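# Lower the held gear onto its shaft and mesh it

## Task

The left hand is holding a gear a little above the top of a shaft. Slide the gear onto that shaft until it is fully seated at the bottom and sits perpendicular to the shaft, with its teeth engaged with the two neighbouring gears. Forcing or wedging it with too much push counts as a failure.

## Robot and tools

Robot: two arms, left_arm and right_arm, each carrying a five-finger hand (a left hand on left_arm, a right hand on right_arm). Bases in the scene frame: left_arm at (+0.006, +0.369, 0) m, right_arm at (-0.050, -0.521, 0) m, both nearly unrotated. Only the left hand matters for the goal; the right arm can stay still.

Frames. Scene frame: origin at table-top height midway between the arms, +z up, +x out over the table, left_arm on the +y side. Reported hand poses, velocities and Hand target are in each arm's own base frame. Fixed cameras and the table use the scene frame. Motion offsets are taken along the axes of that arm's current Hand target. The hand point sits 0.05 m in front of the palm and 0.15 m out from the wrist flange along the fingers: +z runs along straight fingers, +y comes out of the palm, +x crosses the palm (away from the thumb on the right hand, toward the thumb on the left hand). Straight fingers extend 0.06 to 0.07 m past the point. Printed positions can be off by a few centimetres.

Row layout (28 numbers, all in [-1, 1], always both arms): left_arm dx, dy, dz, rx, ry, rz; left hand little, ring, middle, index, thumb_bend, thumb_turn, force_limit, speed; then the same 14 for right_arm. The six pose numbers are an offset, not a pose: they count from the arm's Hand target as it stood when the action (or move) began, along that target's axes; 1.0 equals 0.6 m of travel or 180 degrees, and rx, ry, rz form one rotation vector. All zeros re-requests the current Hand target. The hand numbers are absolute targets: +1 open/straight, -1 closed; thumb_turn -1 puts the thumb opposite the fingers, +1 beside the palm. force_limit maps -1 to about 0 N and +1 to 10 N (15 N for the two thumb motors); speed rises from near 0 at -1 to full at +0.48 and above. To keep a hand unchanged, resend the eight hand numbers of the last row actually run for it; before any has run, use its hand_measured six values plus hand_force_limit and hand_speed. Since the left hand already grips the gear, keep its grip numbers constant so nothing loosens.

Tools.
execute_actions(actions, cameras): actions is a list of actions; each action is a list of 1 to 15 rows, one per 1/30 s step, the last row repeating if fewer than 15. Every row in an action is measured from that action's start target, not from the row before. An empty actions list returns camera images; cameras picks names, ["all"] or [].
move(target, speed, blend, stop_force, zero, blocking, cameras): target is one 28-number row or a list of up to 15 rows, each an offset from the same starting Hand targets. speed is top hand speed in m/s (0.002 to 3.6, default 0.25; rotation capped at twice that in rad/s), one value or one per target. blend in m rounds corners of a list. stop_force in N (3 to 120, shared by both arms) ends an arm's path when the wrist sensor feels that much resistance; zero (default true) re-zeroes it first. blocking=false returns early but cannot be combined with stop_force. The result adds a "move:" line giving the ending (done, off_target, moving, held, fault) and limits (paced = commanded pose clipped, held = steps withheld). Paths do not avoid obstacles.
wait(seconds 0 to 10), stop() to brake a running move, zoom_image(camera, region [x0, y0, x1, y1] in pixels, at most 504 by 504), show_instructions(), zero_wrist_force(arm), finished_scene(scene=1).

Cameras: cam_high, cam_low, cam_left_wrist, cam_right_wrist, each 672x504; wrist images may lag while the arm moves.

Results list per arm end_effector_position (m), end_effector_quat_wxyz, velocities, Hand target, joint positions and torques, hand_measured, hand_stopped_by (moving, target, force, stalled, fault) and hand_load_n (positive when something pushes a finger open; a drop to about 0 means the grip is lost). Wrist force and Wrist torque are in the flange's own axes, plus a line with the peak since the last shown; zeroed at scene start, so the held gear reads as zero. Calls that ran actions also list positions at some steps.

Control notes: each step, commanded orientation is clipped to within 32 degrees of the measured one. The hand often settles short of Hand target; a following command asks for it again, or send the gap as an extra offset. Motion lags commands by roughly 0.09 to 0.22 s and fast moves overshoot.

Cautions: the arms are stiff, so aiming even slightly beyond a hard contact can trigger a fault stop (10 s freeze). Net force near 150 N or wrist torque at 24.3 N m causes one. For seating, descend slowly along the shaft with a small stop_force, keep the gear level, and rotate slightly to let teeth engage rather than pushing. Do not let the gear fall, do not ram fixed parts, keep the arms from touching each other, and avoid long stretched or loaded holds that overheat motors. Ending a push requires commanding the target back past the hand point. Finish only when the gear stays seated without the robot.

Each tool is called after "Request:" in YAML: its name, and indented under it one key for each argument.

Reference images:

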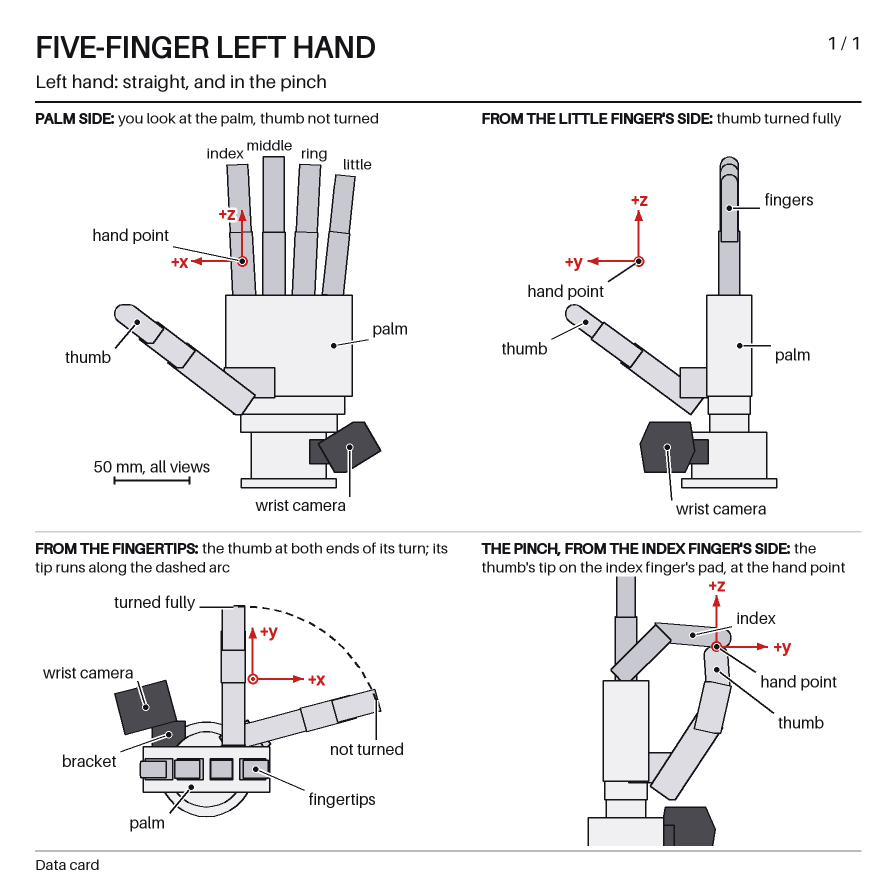

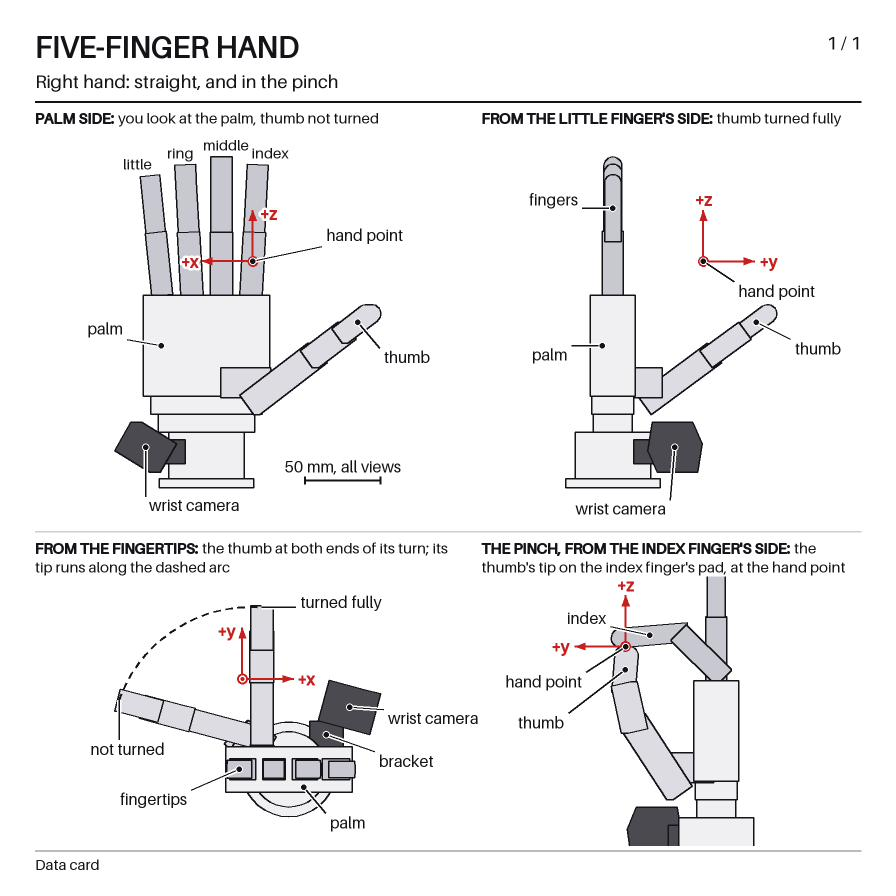

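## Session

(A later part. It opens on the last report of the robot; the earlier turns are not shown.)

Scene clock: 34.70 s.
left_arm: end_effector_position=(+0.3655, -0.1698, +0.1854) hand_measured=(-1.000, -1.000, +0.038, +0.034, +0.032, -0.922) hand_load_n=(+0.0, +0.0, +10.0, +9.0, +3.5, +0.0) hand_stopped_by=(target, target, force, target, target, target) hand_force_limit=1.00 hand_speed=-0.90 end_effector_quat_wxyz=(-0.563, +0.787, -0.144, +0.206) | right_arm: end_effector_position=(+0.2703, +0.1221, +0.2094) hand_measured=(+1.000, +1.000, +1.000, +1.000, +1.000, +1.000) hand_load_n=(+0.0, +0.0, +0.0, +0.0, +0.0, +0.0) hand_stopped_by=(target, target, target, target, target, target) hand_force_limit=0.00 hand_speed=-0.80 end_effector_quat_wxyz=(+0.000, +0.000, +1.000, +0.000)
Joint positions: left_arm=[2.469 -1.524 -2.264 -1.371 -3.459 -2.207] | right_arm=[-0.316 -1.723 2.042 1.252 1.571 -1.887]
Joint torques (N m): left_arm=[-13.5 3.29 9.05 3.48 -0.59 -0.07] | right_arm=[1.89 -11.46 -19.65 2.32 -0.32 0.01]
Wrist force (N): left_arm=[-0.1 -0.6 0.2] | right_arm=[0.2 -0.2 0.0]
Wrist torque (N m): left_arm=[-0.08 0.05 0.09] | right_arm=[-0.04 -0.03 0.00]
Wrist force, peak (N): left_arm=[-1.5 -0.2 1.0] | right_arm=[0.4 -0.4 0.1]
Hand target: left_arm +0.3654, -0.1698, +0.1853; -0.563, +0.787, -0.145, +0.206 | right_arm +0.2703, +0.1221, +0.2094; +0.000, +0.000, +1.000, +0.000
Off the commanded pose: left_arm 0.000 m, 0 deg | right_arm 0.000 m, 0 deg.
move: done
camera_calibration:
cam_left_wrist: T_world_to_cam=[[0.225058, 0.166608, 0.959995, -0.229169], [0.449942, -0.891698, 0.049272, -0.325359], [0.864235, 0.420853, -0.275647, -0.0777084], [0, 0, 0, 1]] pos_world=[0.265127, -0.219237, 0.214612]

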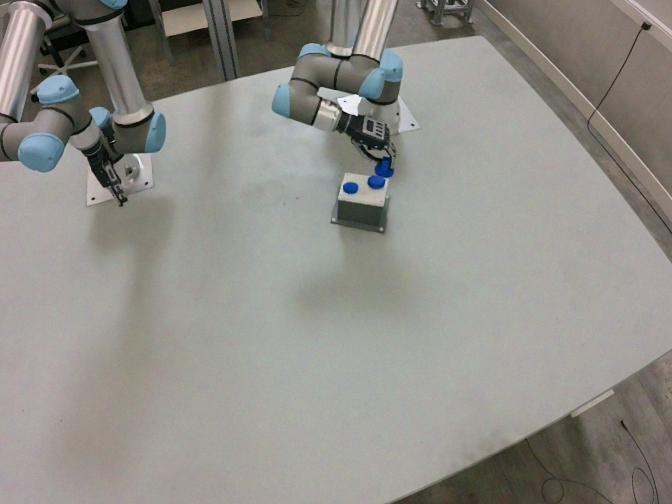

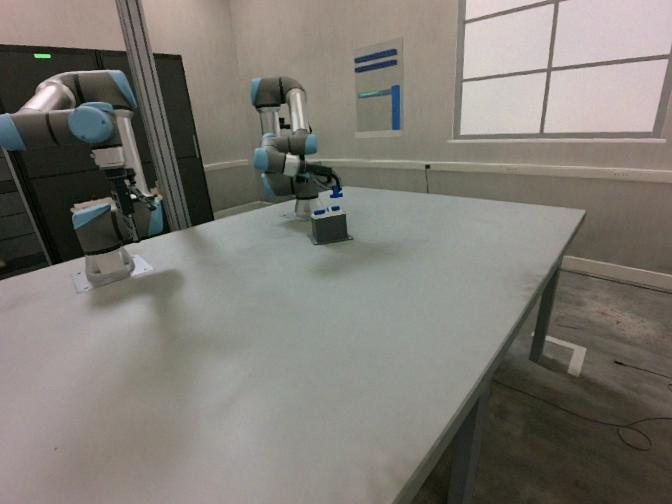

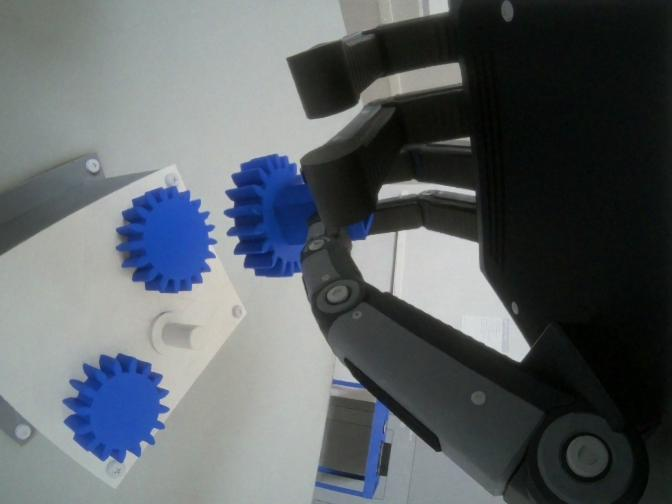

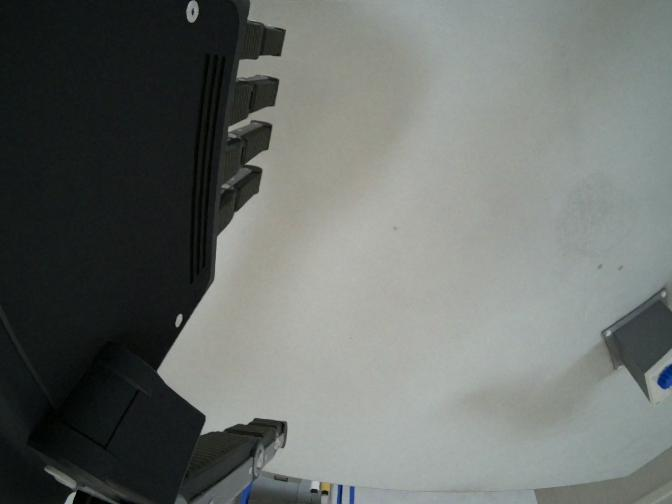

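Request:
zoom_image:
  camera: "cam_left_wrist"
  region: [112, 182, 172, 242]

Request:
zoom_image:
  camera: "cam_left_wrist"
  region: [112, 236, 172, 296]

Request:
zoom_image:
  camera: "cam_left_wrist"
  region: [160, 182, 220, 242]

Request:
zoom_image:
  camera: "cam_left_wrist"
  region: [160, 236, 220, 296]

Request:
zoom_image:
  camera: "cam_left_wrist"
  region: [60, 350, 120, 410]

Request:
zoom_image:
  camera: "cam_left_wrist"
  region: [60, 405, 120, 465]

Request:
zoom_image:
  camera: "cam_left_wrist"
  region: [115, 350, 175, 410]

Request:
zoom_image:
  camera: "cam_left_wrist"
  region: [115, 405, 175, 465]

Scaled by 8.400 from the camera's 672x504 image, which has a finer 960x720 frame.

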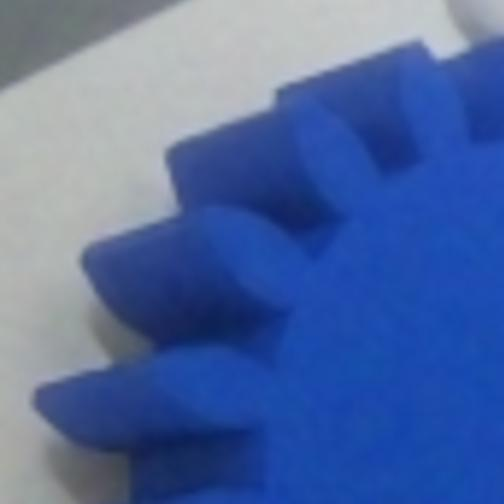

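Scaled by 8.400 from the camera's 672x504 image, which has a finer 960x720 frame.

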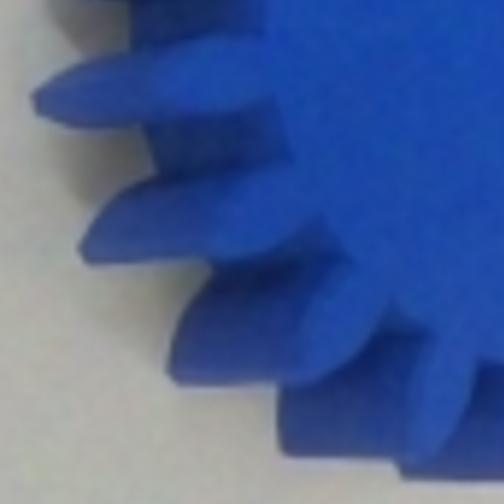

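Scaled by 8.400 from the camera's 672x504 image, which has a finer 960x720 frame.

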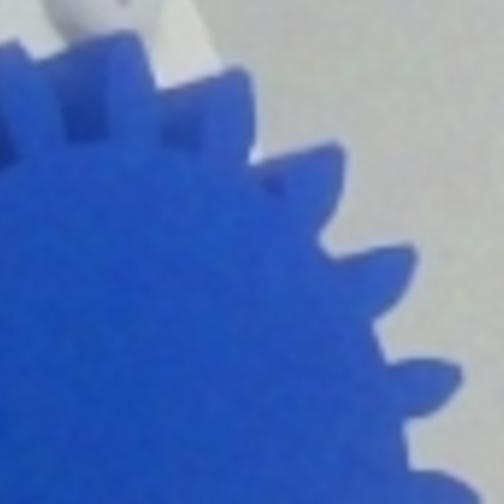

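Scaled by 8.400 from the camera's 672x504 image, which has a finer 960x720 frame.

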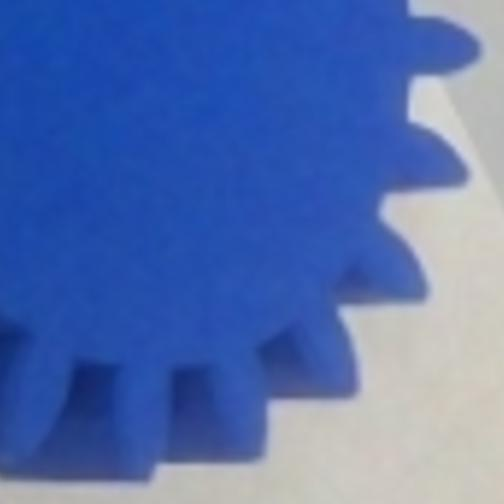

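Scaled by 8.400 from the camera's 672x504 image, which has a finer 960x720 frame.

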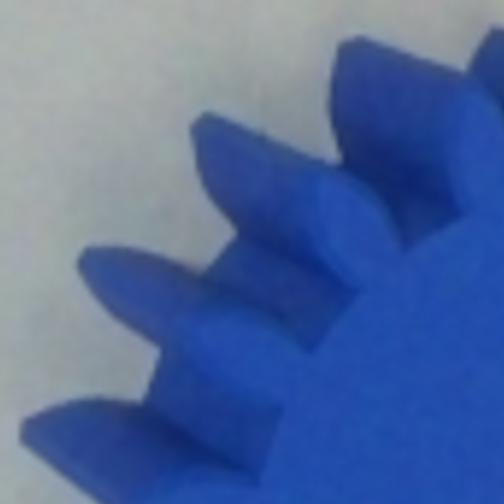

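Scaled by 8.400 from the camera's 672x504 image, which has a finer 960x720 frame.

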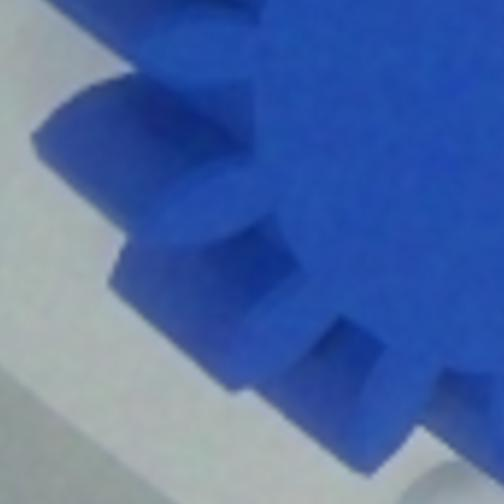

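Scaled by 8.400 from the camera's 672x504 image, which has a finer 960x720 frame.

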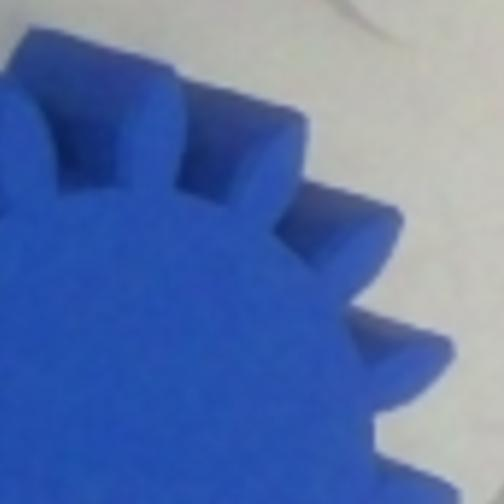

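Scaled by 8.400 from the camera's 672x504 image, which has a finer 960x720 frame.

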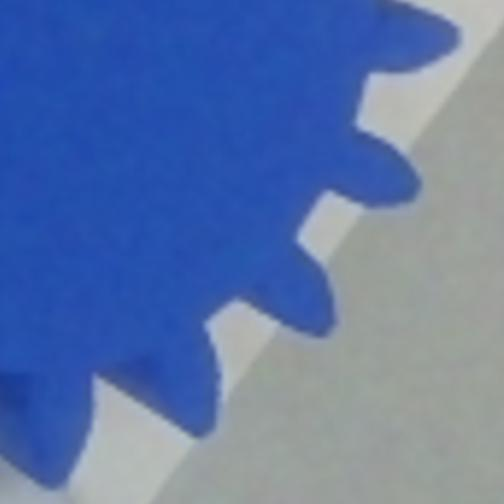

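Request:
move:
  target: [0.0502, 0.0528, -0.0592, -0.0044, 0.0213, 0.0014, -1,-1,0.036,0.032,0.032,-0.922,1.0,-0.9, 0,0,0,0,0,0, 1,1,1,1,1,1,0,-0.8]
  speed: 0.12
  cameras: ["all"]

Request:
zoom_image:
  camera: "cam_high"
  region: [330, 145, 400, 215]

Request:
zoom_image:
  camera: "cam_low"
  region: [300, 175, 360, 235]

Request:
zoom_image:
  camera: "cam_left_wrist"
  region: [90, 60, 330, 360]

Scene clock: 56.53 s.
left_arm: end_effector_position=(+0.3745, -0.2233, +0.1702) hand_measured=(-1.000, -1.000, +0.038, +0.034, +0.032, -0.922) hand_load_n=(+0.0, +0.0, +10.0, +9.0, +3.0, +0.0) hand_stopped_by=(target, target, force, target, target, target) hand_force_limit=1.00 hand_speed=-0.90 end_effector_quat_wxyz=(-0.553, +0.784, -0.166, +0.230) | right_arm: end_effector_position=(+0.2703, +0.1221, +0.2094) hand_measured=(+1.000, +1.000, +1.000, +1.000, +1.000, +1.000) hand_load_n=(+0.0, +0.0, +0.0, +0.0, +0.0, +0.0) hand_stopped_by=(target, target, target, target, target, target) hand_force_limit=0.00 hand_speed=-0.80 end_effector_quat_wxyz=(+0.000, +0.000, +1.000, +0.000)
Joint positions: left_arm=[2.384 -1.635 -2.192 -1.366 -3.467 -2.258] | right_arm=[-0.316 -1.723 2.042 1.252 1.571 -1.887]
Joint torques (N m): left_arm=[4.85 19.54 10.81 0.51 2.12 1.45] | right_arm=[0.38 -10.6 -19.58 2.51 -0.25 -0.01]
Wrist force (N): left_arm=[0.1 -0.5 0.2] | right_arm=[0.2 -0.1 0.2]
Wrist torque (N m): left_arm=[-0.09 0.00 0.05] | right_arm=[-0.03 -0.03 0.01]
Wrist force, peak (N): left_arm=[-0.6 -1.5 0.7] | right_arm=[0.4 0.0 0.2]
Hand target: left_arm +0.3746, -0.2233, +0.1702; -0.553, +0.784, -0.166, +0.230 | right_arm +0.2703, +0.1221, +0.2094; +0.000, +0.000, +1.000, +0.000
Off the commanded pose: left_arm 0.000 m, 0 deg | right_arm 0.000 m, 0 deg.
move: done
camera_calibration:
cam_left_wrist: T_world_to_cam=[[0.22488, 0.160854, 0.961018, -0.209123], [0.388805, -0.919172, 0.0628689, -0.361915], [0.893454, 0.359511, -0.269245, -0.0929518], [0, 0, 0, 1]] pos_world=[0.27079, -0.265606, 0.198697]

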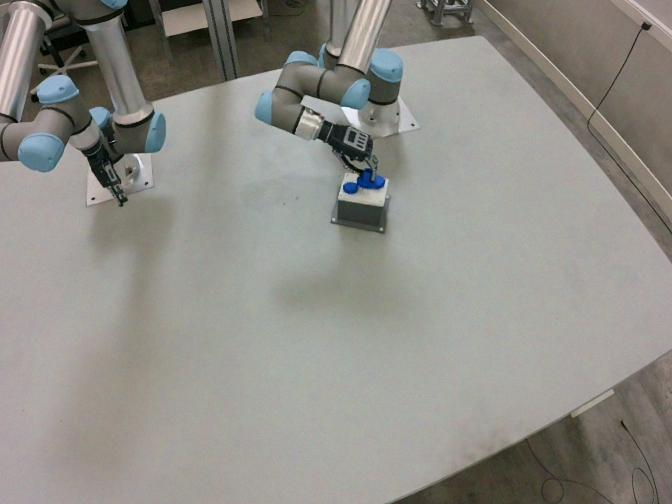

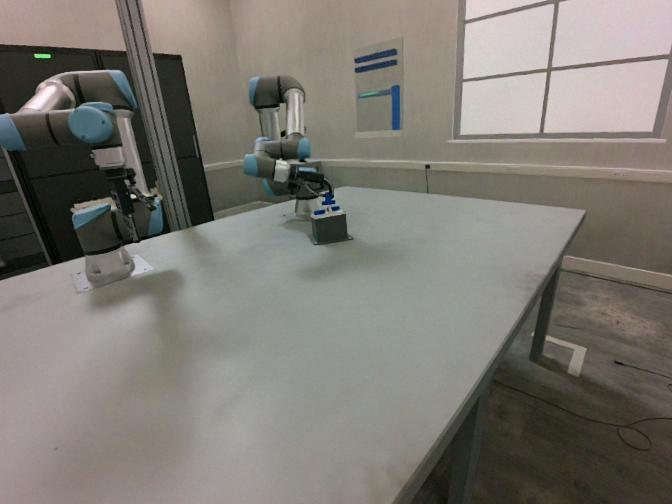

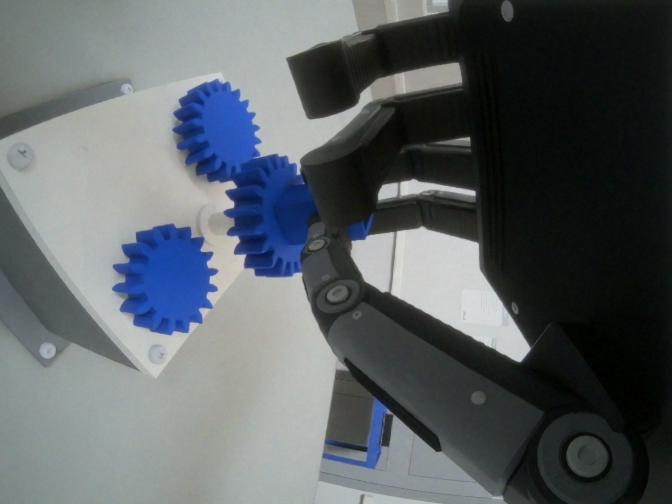

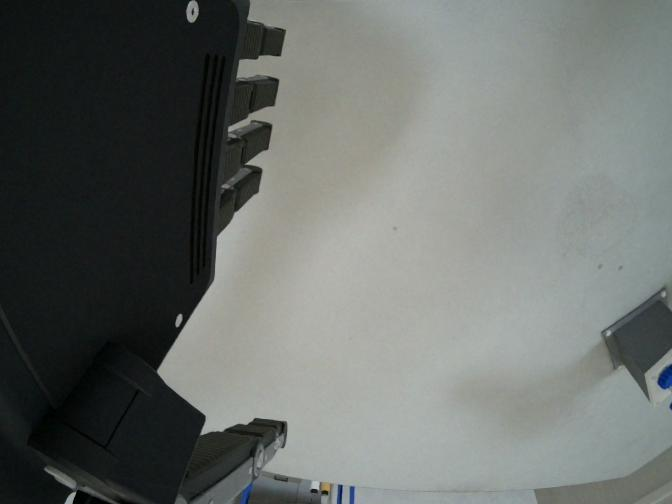

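Scaled by 7.200 from the camera's 672x504 image, which has a finer 960x720 frame.

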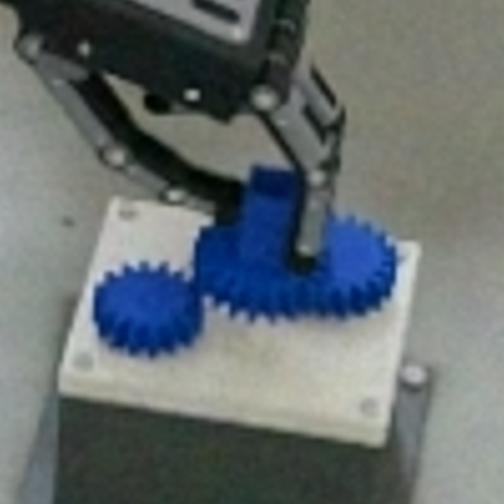

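Scaled by 8.400 from the camera's 672x504 image, which has a finer 960x720 frame.

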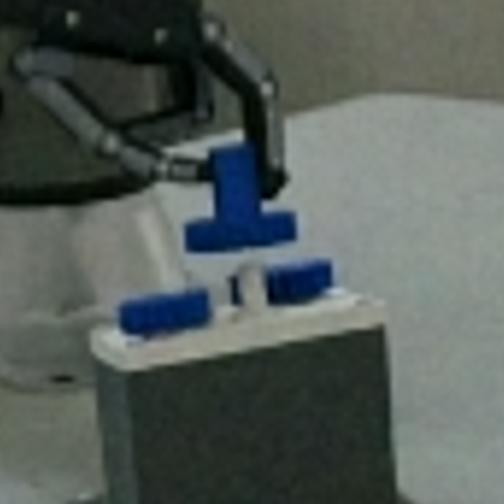

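Scaled by 1.680 from the camera's 672x504 image, which has a finer 960x720 frame.

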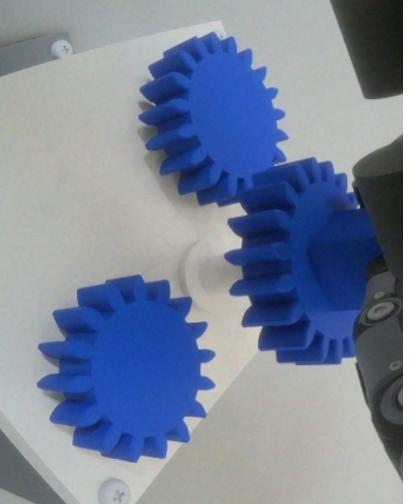

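Request:
zoom_image:
  camera: "cam_low"
  region: [315, 190, 345, 220]

Request:
zoom_image:
  camera: "cam_left_wrist"
  region: [185, 165, 275, 255]

Request:
zoom_image:
  camera: "cam_left_wrist"
  region: [165, 70, 285, 190]

Request:
zoom_image:
  camera: "cam_left_wrist"
  region: [105, 215, 225, 335]

Request:
zoom_image:
  camera: "cam_high"
  region: [350, 160, 390, 200]

Scaled by 16.800 from the camera's 672x504 image, which has a finer 960x720 frame.

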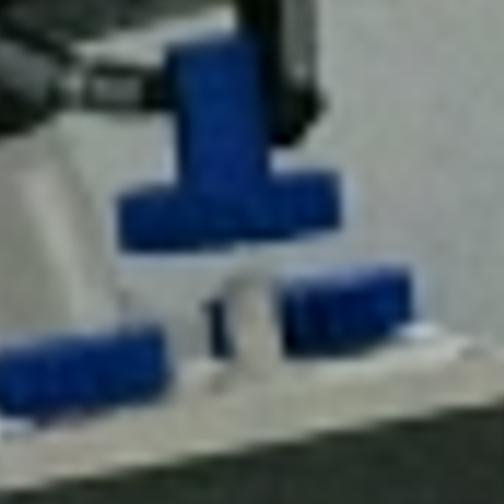

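Scaled by 5.600 from the camera's 672x504 image, which has a finer 960x720 frame.

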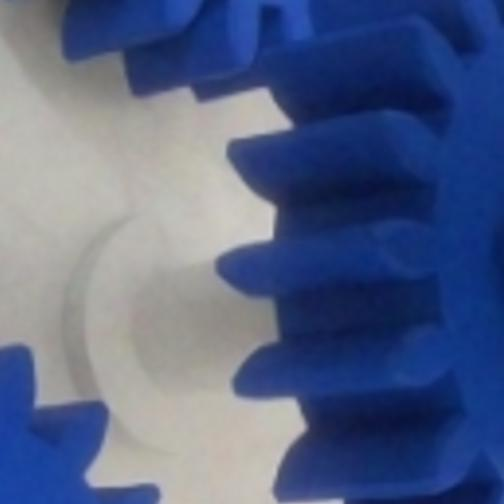

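Scaled by 4.200 from the camera's 672x504 image, which has a finer 960x720 frame.

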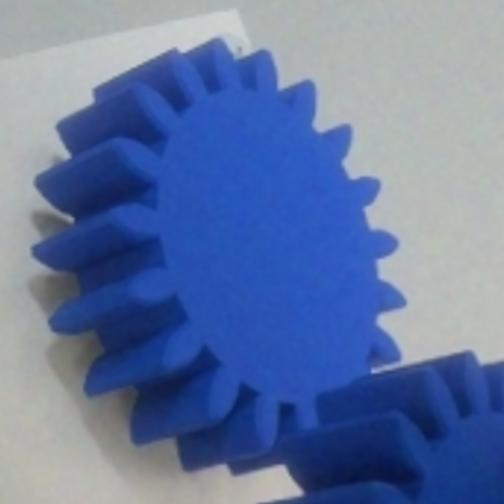

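Scaled by 4.200 from the camera's 672x504 image, which has a finer 960x720 frame.

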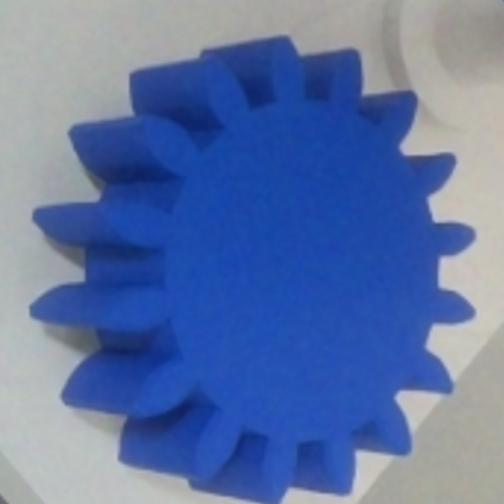

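Scaled by 12.600 from the camera's 672x504 image, which has a finer 960x720 frame.

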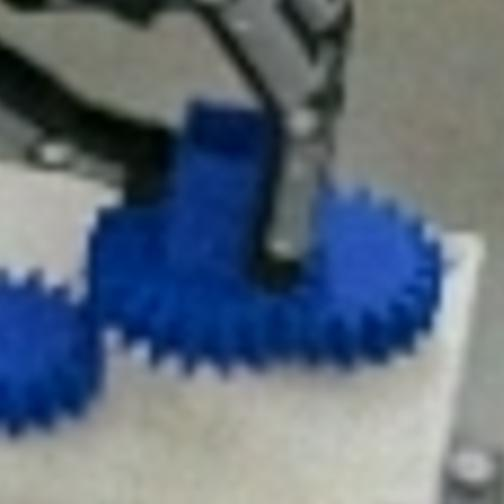

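Request:
move:
  target:
    - [0.0022, -0.0003, 0.0027, 0,0,0, -1,-1,0.036,0.032,0.032,-0.922,1.0,-0.9, 0,0,0,0,0,0, 1,1,1,1,1,1,0,-0.8]
    - [0.0020, 0.0201, 0.0100, 0,0,0, -1,-1,0.036,0.032,0.032,-0.922,1.0,-0.9, 0,0,0,0,0,0, 1,1,1,1,1,1,0,-0.8]
  speed: [0.02, 0.008]
  stop_force: 3
  cameras: ["all"]

Scene clock: 62.83 s.
left_arm: end_effector_position=(+0.3787, -0.2232, +0.1573) hand_measured=(-1.000, -1.000, +0.038, +0.034, +0.032, -0.922) hand_load_n=(+0.0, +0.0, +10.0, +8.5, +2.0, -0.5) hand_stopped_by=(target, target, force, target, target, target) hand_force_limit=1.00 hand_speed=-0.90 end_effector_quat_wxyz=(-0.553, +0.784, -0.166, +0.230) | right_arm: end_effector_position=(+0.2703, +0.1221, +0.2094) hand_measured=(+1.000, +1.000, +1.000, +1.000, +1.000, +1.000) hand_load_n=(+0.0, +0.0, +0.0, +0.0, +0.0, +0.0) hand_stopped_by=(target, target, target, target, target, target) hand_force_limit=0.00 hand_speed=-0.80 end_effector_quat_wxyz=(+0.000, +0.000, +1.000, +0.000)
Joint positions: left_arm=[2.391 -1.665 -2.207 -1.302 -3.463 -2.238] | right_arm=[-0.316 -1.723 2.042 1.252 1.571 -1.887]
Joint torques (N m): left_arm=[6.98 34.26 27.32 0.83 4.12 -0.59] | right_arm=[1.42 -11.07 -19.13 2.49 -0.23 -0.18]
Wrist force (N): left_arm=[-2.1 0.4 -0.4] | right_arm=[0.2 -0.1 0.1]
Wrist torque (N m): left_arm=[-0.08 -0.02 0.00] | right_arm=[-0.03 -0.03 0.00]
Wrist force, peak (N): left_arm=[-2.0 -0.8 -1.0] | right_arm=[0.3 -0.2 -0.1]
Hand target: left_arm +0.3788, -0.2232, +0.1574; -0.553, +0.784, -0.166, +0.230 | right_arm +0.2703, +0.1221, +0.2094; +0.000, +0.000, +1.000, +0.000
Off the commanded pose: left_arm 0.000 m, 0 deg | right_arm 0.000 m, 0 deg.
move: done
camera_calibration:
cam_left_wrist: T_world_to_cam=[[0.224869, 0.160643, 0.961055, -0.197747], [0.388755, -0.919206, 0.0626867, -0.362605], [0.893478, 0.359519, -0.269152, -0.100236], [0, 0, 0, 1]] pos_world=[0.27499, -0.265506, 0.185798]

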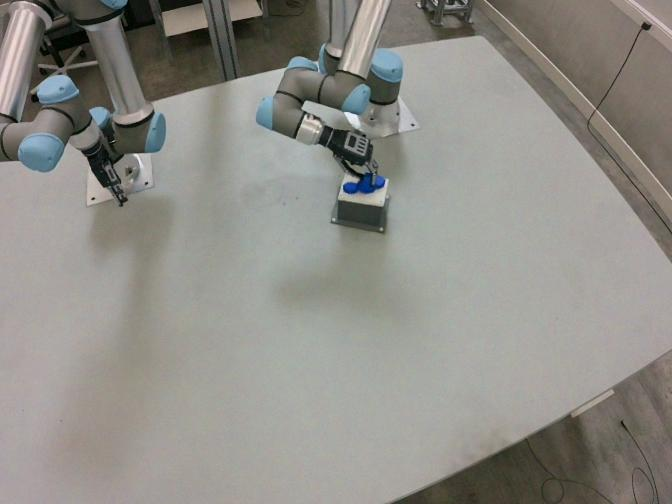

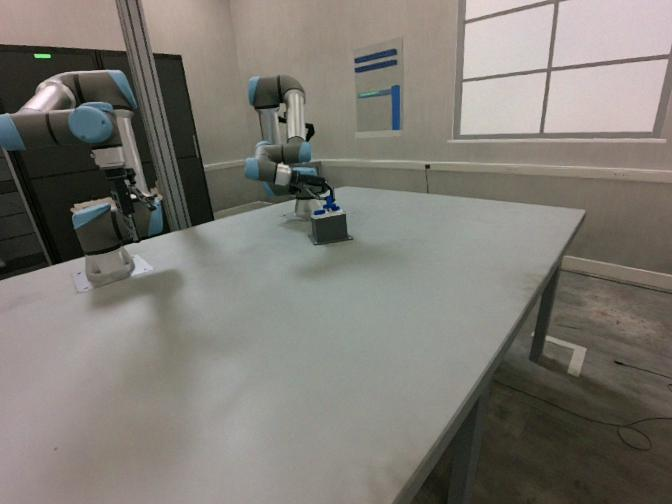

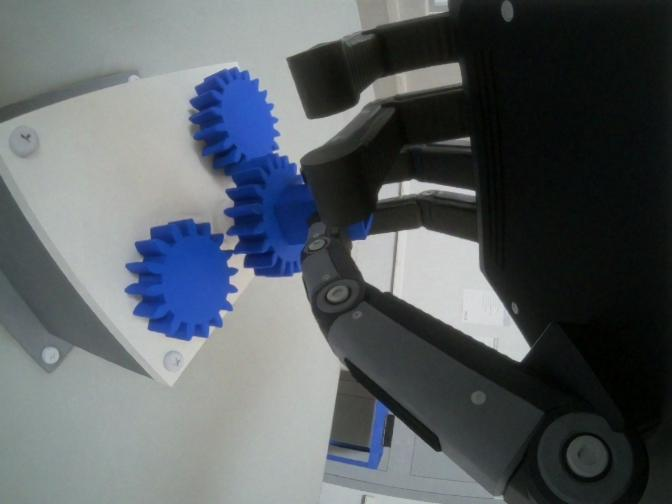

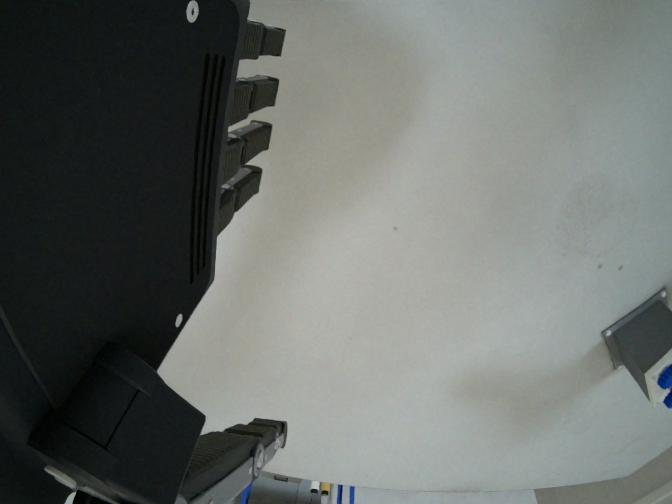

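Request:
zoom_image:
  camera: "cam_low"
  region: [315, 190, 345, 220]

Request:
zoom_image:
  camera: "cam_left_wrist"
  region: [175, 130, 275, 280]

Request:
zoom_image:
  camera: "cam_high"
  region: [350, 160, 390, 200]

Scaled by 16.800 from the camera's 672x504 image, which has a finer 960x720 frame.

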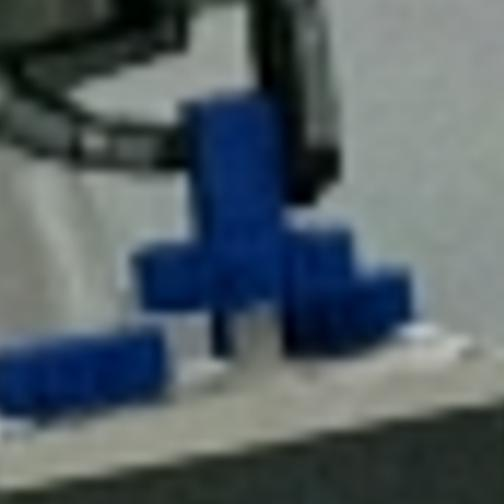

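Scaled by 3.360 from the camera's 672x504 image, which has a finer 960x720 frame.

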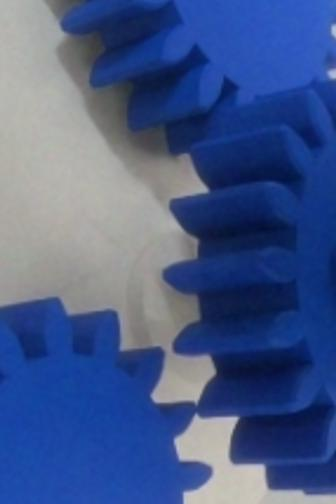

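Scaled by 12.600 from the camera's 672x504 image, which has a finer 960x720 frame.

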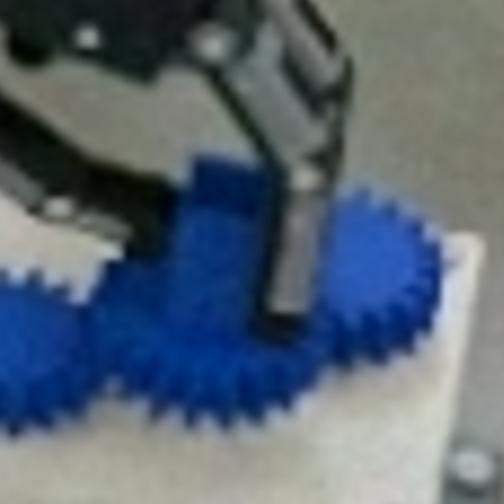

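Request:
zoom_image:
  camera: "cam_left_wrist"
  region: [180, 60, 240, 120]

Request:
zoom_image:
  camera: "cam_left_wrist"
  region: [225, 60, 285, 120]

Request:
zoom_image:
  camera: "cam_left_wrist"
  region: [180, 115, 240, 175]

Request:
zoom_image:
  camera: "cam_left_wrist"
  region: [225, 115, 285, 175]

Request:
zoom_image:
  camera: "cam_left_wrist"
  region: [120, 215, 180, 275]

Request:
zoom_image:
  camera: "cam_left_wrist"
  region: [180, 215, 240, 275]

Request:
zoom_image:
  camera: "cam_left_wrist"
  region: [120, 280, 180, 340]

Request:
zoom_image:
  camera: "cam_left_wrist"
  region: [180, 280, 240, 340]

Scaled by 8.400 from the camera's 672x504 image, which has a finer 960x720 frame.

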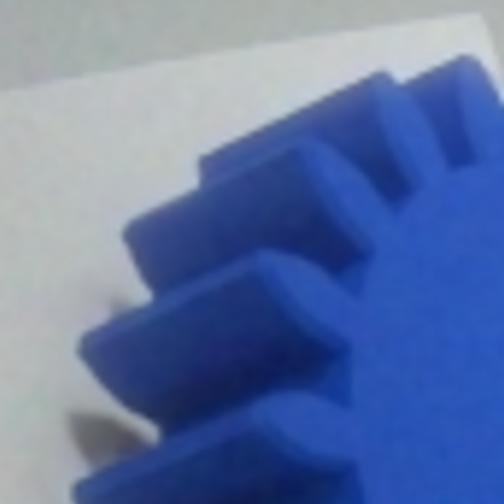

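Scaled by 8.400 from the camera's 672x504 image, which has a finer 960x720 frame.

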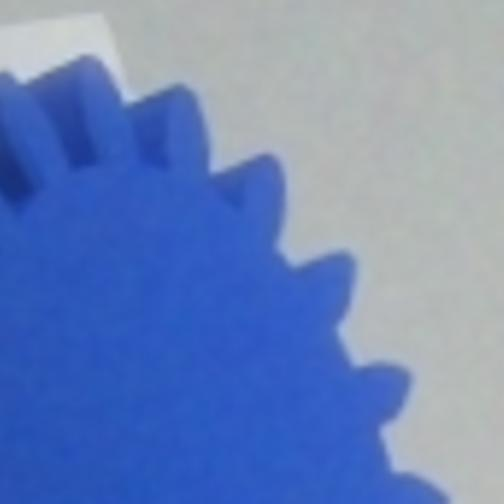

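Scaled by 8.400 from the camera's 672x504 image, which has a finer 960x720 frame.

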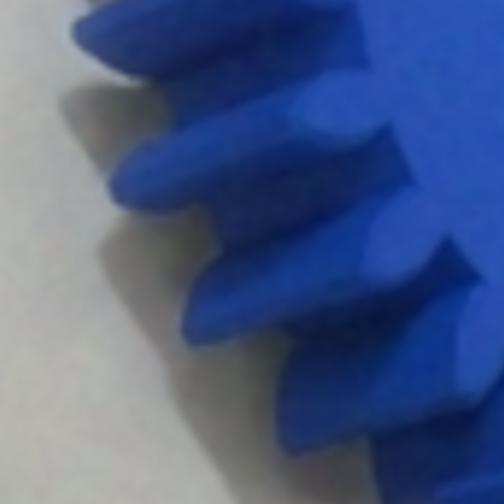

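Scaled by 8.400 from the camera's 672x504 image, which has a finer 960x720 frame.

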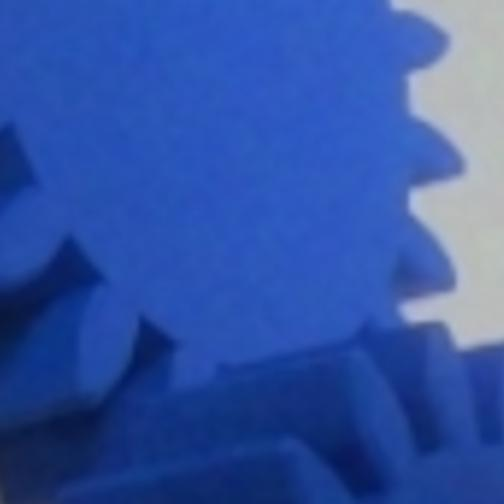

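Scaled by 8.400 from the camera's 672x504 image, which has a finer 960x720 frame.

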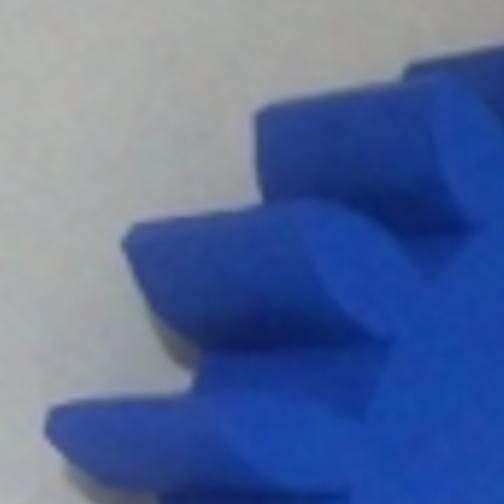

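Scaled by 8.400 from the camera's 672x504 image, which has a finer 960x720 frame.

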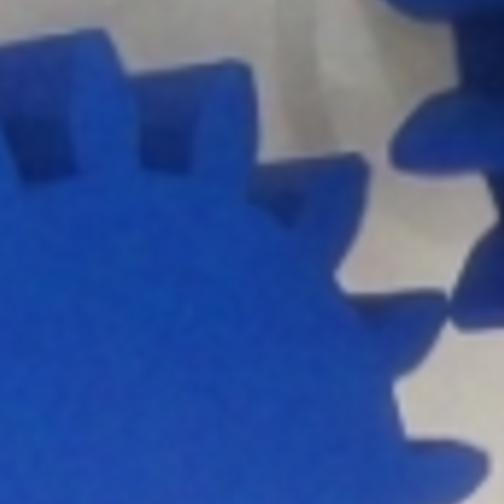

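Scaled by 8.400 from the camera's 672x504 image, which has a finer 960x720 frame.

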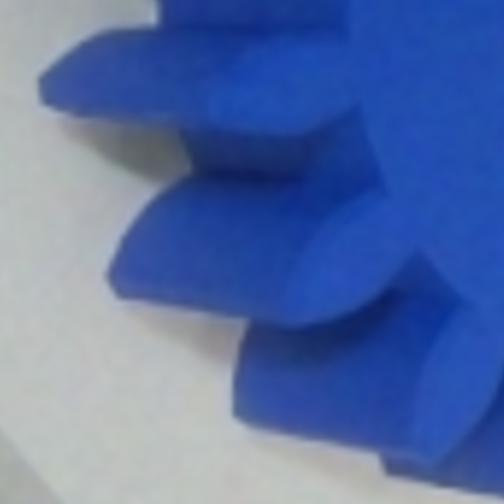

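Scaled by 8.400 from the camera's 672x504 image, which has a finer 960x720 frame.

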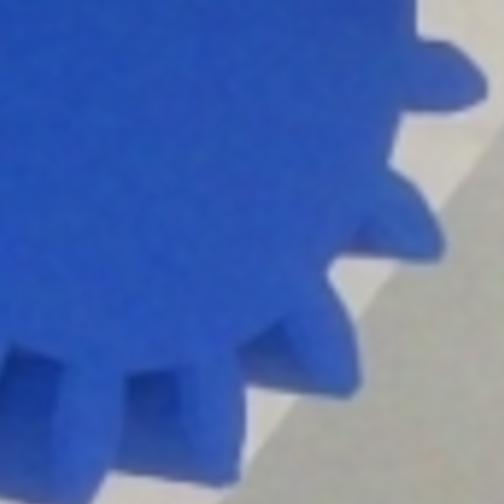

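Request:
move:
  target:
    - [-0.0007, 0, 0, 0,0,0, -1,-1,0.036,0.032,0.032,-0.922,1.0,-0.9, 0,0,0,0,0,0, 1,1,1,1,1,1,0,-0.8]
    - [-0.0008, 0.0094, 0.0034, 0,0,0, -1,-1,0.036,0.032,0.032,-0.922,1.0,-0.9, 0,0,0,0,0,0, 1,1,1,1,1,1,0,-0.8]
  speed: [0.005, 0.004]
  stop_force: 3
  cameras: ["cam_left_wrist", "cam_low"]

Request:
zoom_image:
  camera: "cam_low"
  region: [315, 190, 345, 220]

Request:
zoom_image:
  camera: "cam_left_wrist"
  region: [190, 210, 260, 280]

Request:
zoom_image:
  camera: "cam_left_wrist"
  region: [190, 60, 330, 200]

Scene clock: 70.80 s.
left_arm: end_effector_position=(+0.3788, -0.2231, +0.1548) hand_measured=(-1.000, -1.000, +0.038, +0.034, +0.032, -0.922) hand_load_n=(+0.0, +0.0, +10.0, +9.0, +3.0, +0.0) hand_stopped_by=(target, target, force, target, target, target) hand_force_limit=1.00 hand_speed=-0.90 end_effector_quat_wxyz=(-0.553, +0.784, -0.166, +0.230) | right_arm: end_effector_position=(+0.2703, +0.1221, +0.2094) hand_measured=(+1.000, +1.000, +1.000, +1.000, +1.000, +1.000) hand_load_n=(+0.0, +0.0, +0.0, +0.0, +0.0, +0.0) hand_stopped_by=(target, target, target, target, target, target) hand_force_limit=0.00 hand_speed=-0.80 end_effector_quat_wxyz=(+0.000, +0.000, +1.000, +0.000)
Joint positions: left_arm=[2.391 -1.67 -2.211 -1.292 -3.463 -2.237] | right_arm=[-0.316 -1.723 2.042 1.252 1.571 -1.887]
Joint torques (N m): left_arm=[-6.45 32.32 26.07 0.61 -1.51 -1.42] | right_arm=[-0.25 -11.76 -20.13 3.07 -0.35 -0.19]
Wrist force (N): left_arm=[-0.4 -1.7 -0.4] | right_arm=[0.1 -0.1 0.0]
Wrist torque (N m): left_arm=[-0.05 -0.04 0.04] | right_arm=[-0.02 -0.02 0.00]
Wrist force, peak (N): left_arm=[0.6 -4.3 -1.5] | right_arm=[0.4 -0.1 -0.1]
Hand target: left_arm +0.3788, -0.2231, +0.1548; -0.553, +0.784, -0.166, +0.230 (not the last commanded pose) | right_arm +0.2703, +0.1221, +0.2094; +0.000, +0.000, +1.000, +0.000
Off the commanded pose: left_arm 0.003 m, 0 deg | right_arm 0.000 m, 0 deg.
move: contact (left_arm); path passed 1 of 2 targets
camera_calibration:
cam_left_wrist: T_world_to_cam=[[0.224869, 0.160643, 0.961055, -0.195383], [0.388755, -0.919206, 0.0626867, -0.362396], [0.893478, 0.359519, -0.269152, -0.101034], [0, 0, 0, 1]] pos_world=[0.27509, -0.265406, 0.183298]
Images, in order (width x height): cam_low 672x504, cam_left_wrist 672x504.

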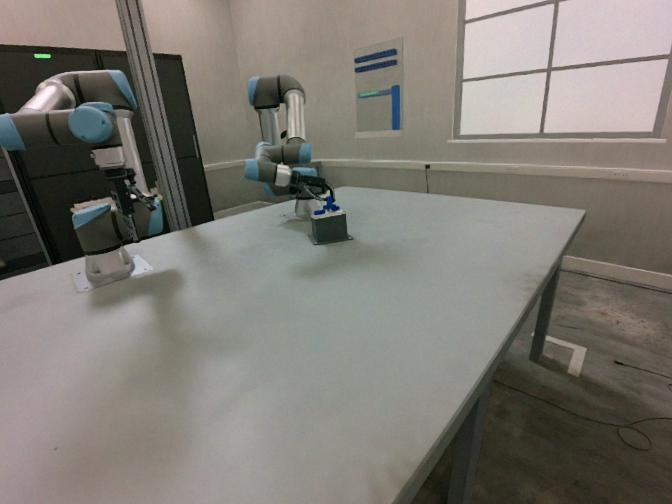

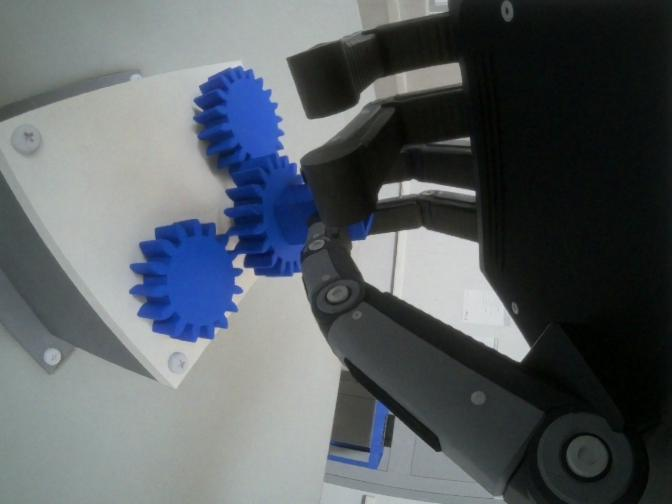

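Scaled by 16.800 from the camera's 672x504 image, which has a finer 960x720 frame.

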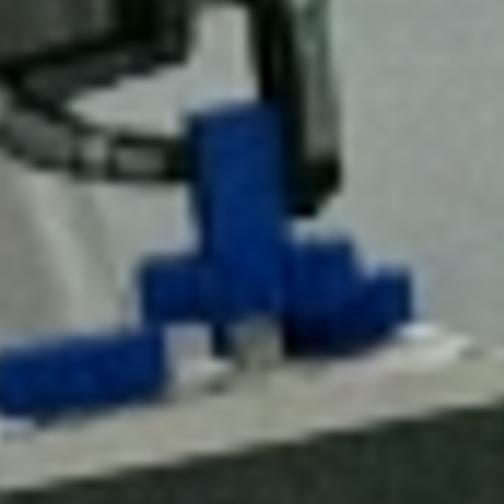

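Scaled by 7.200 from the camera's 672x504 image, which has a finer 960x720 frame.

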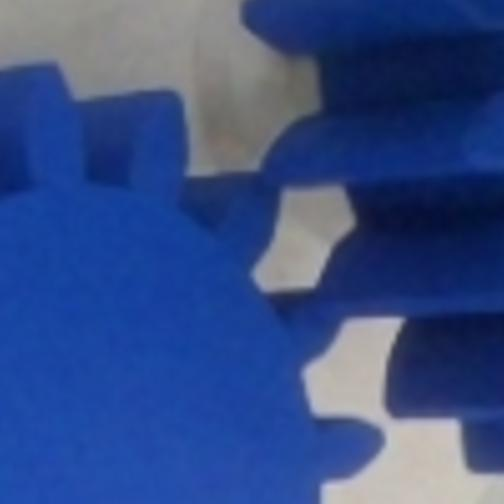

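Scaled by 3.600 from the camera's 672x504 image, which has a finer 960x720 frame.

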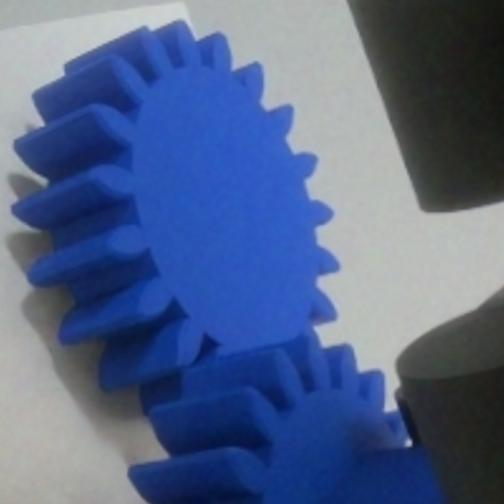

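Request:
zoom_image:
  camera: "cam_left_wrist"
  region: [225, 130, 295, 200]

Request:
zoom_image:
  camera: "cam_left_wrist"
  region: [215, 215, 255, 265]

Scaled by 7.200 from the camera's 672x504 image, which has a finer 960x720 frame.

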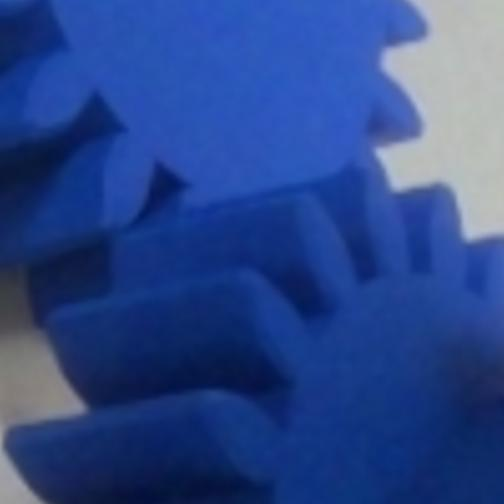

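Scaled by 10.080 from the camera's 672x504 image, which has a finer 960x720 frame.

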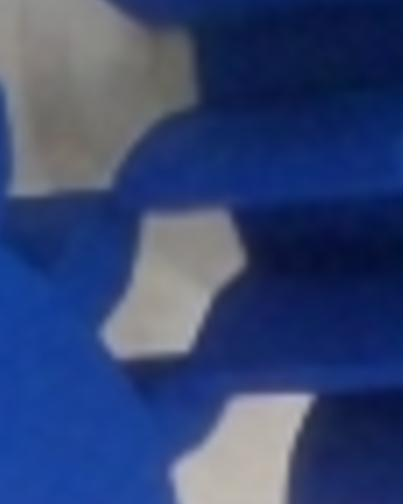

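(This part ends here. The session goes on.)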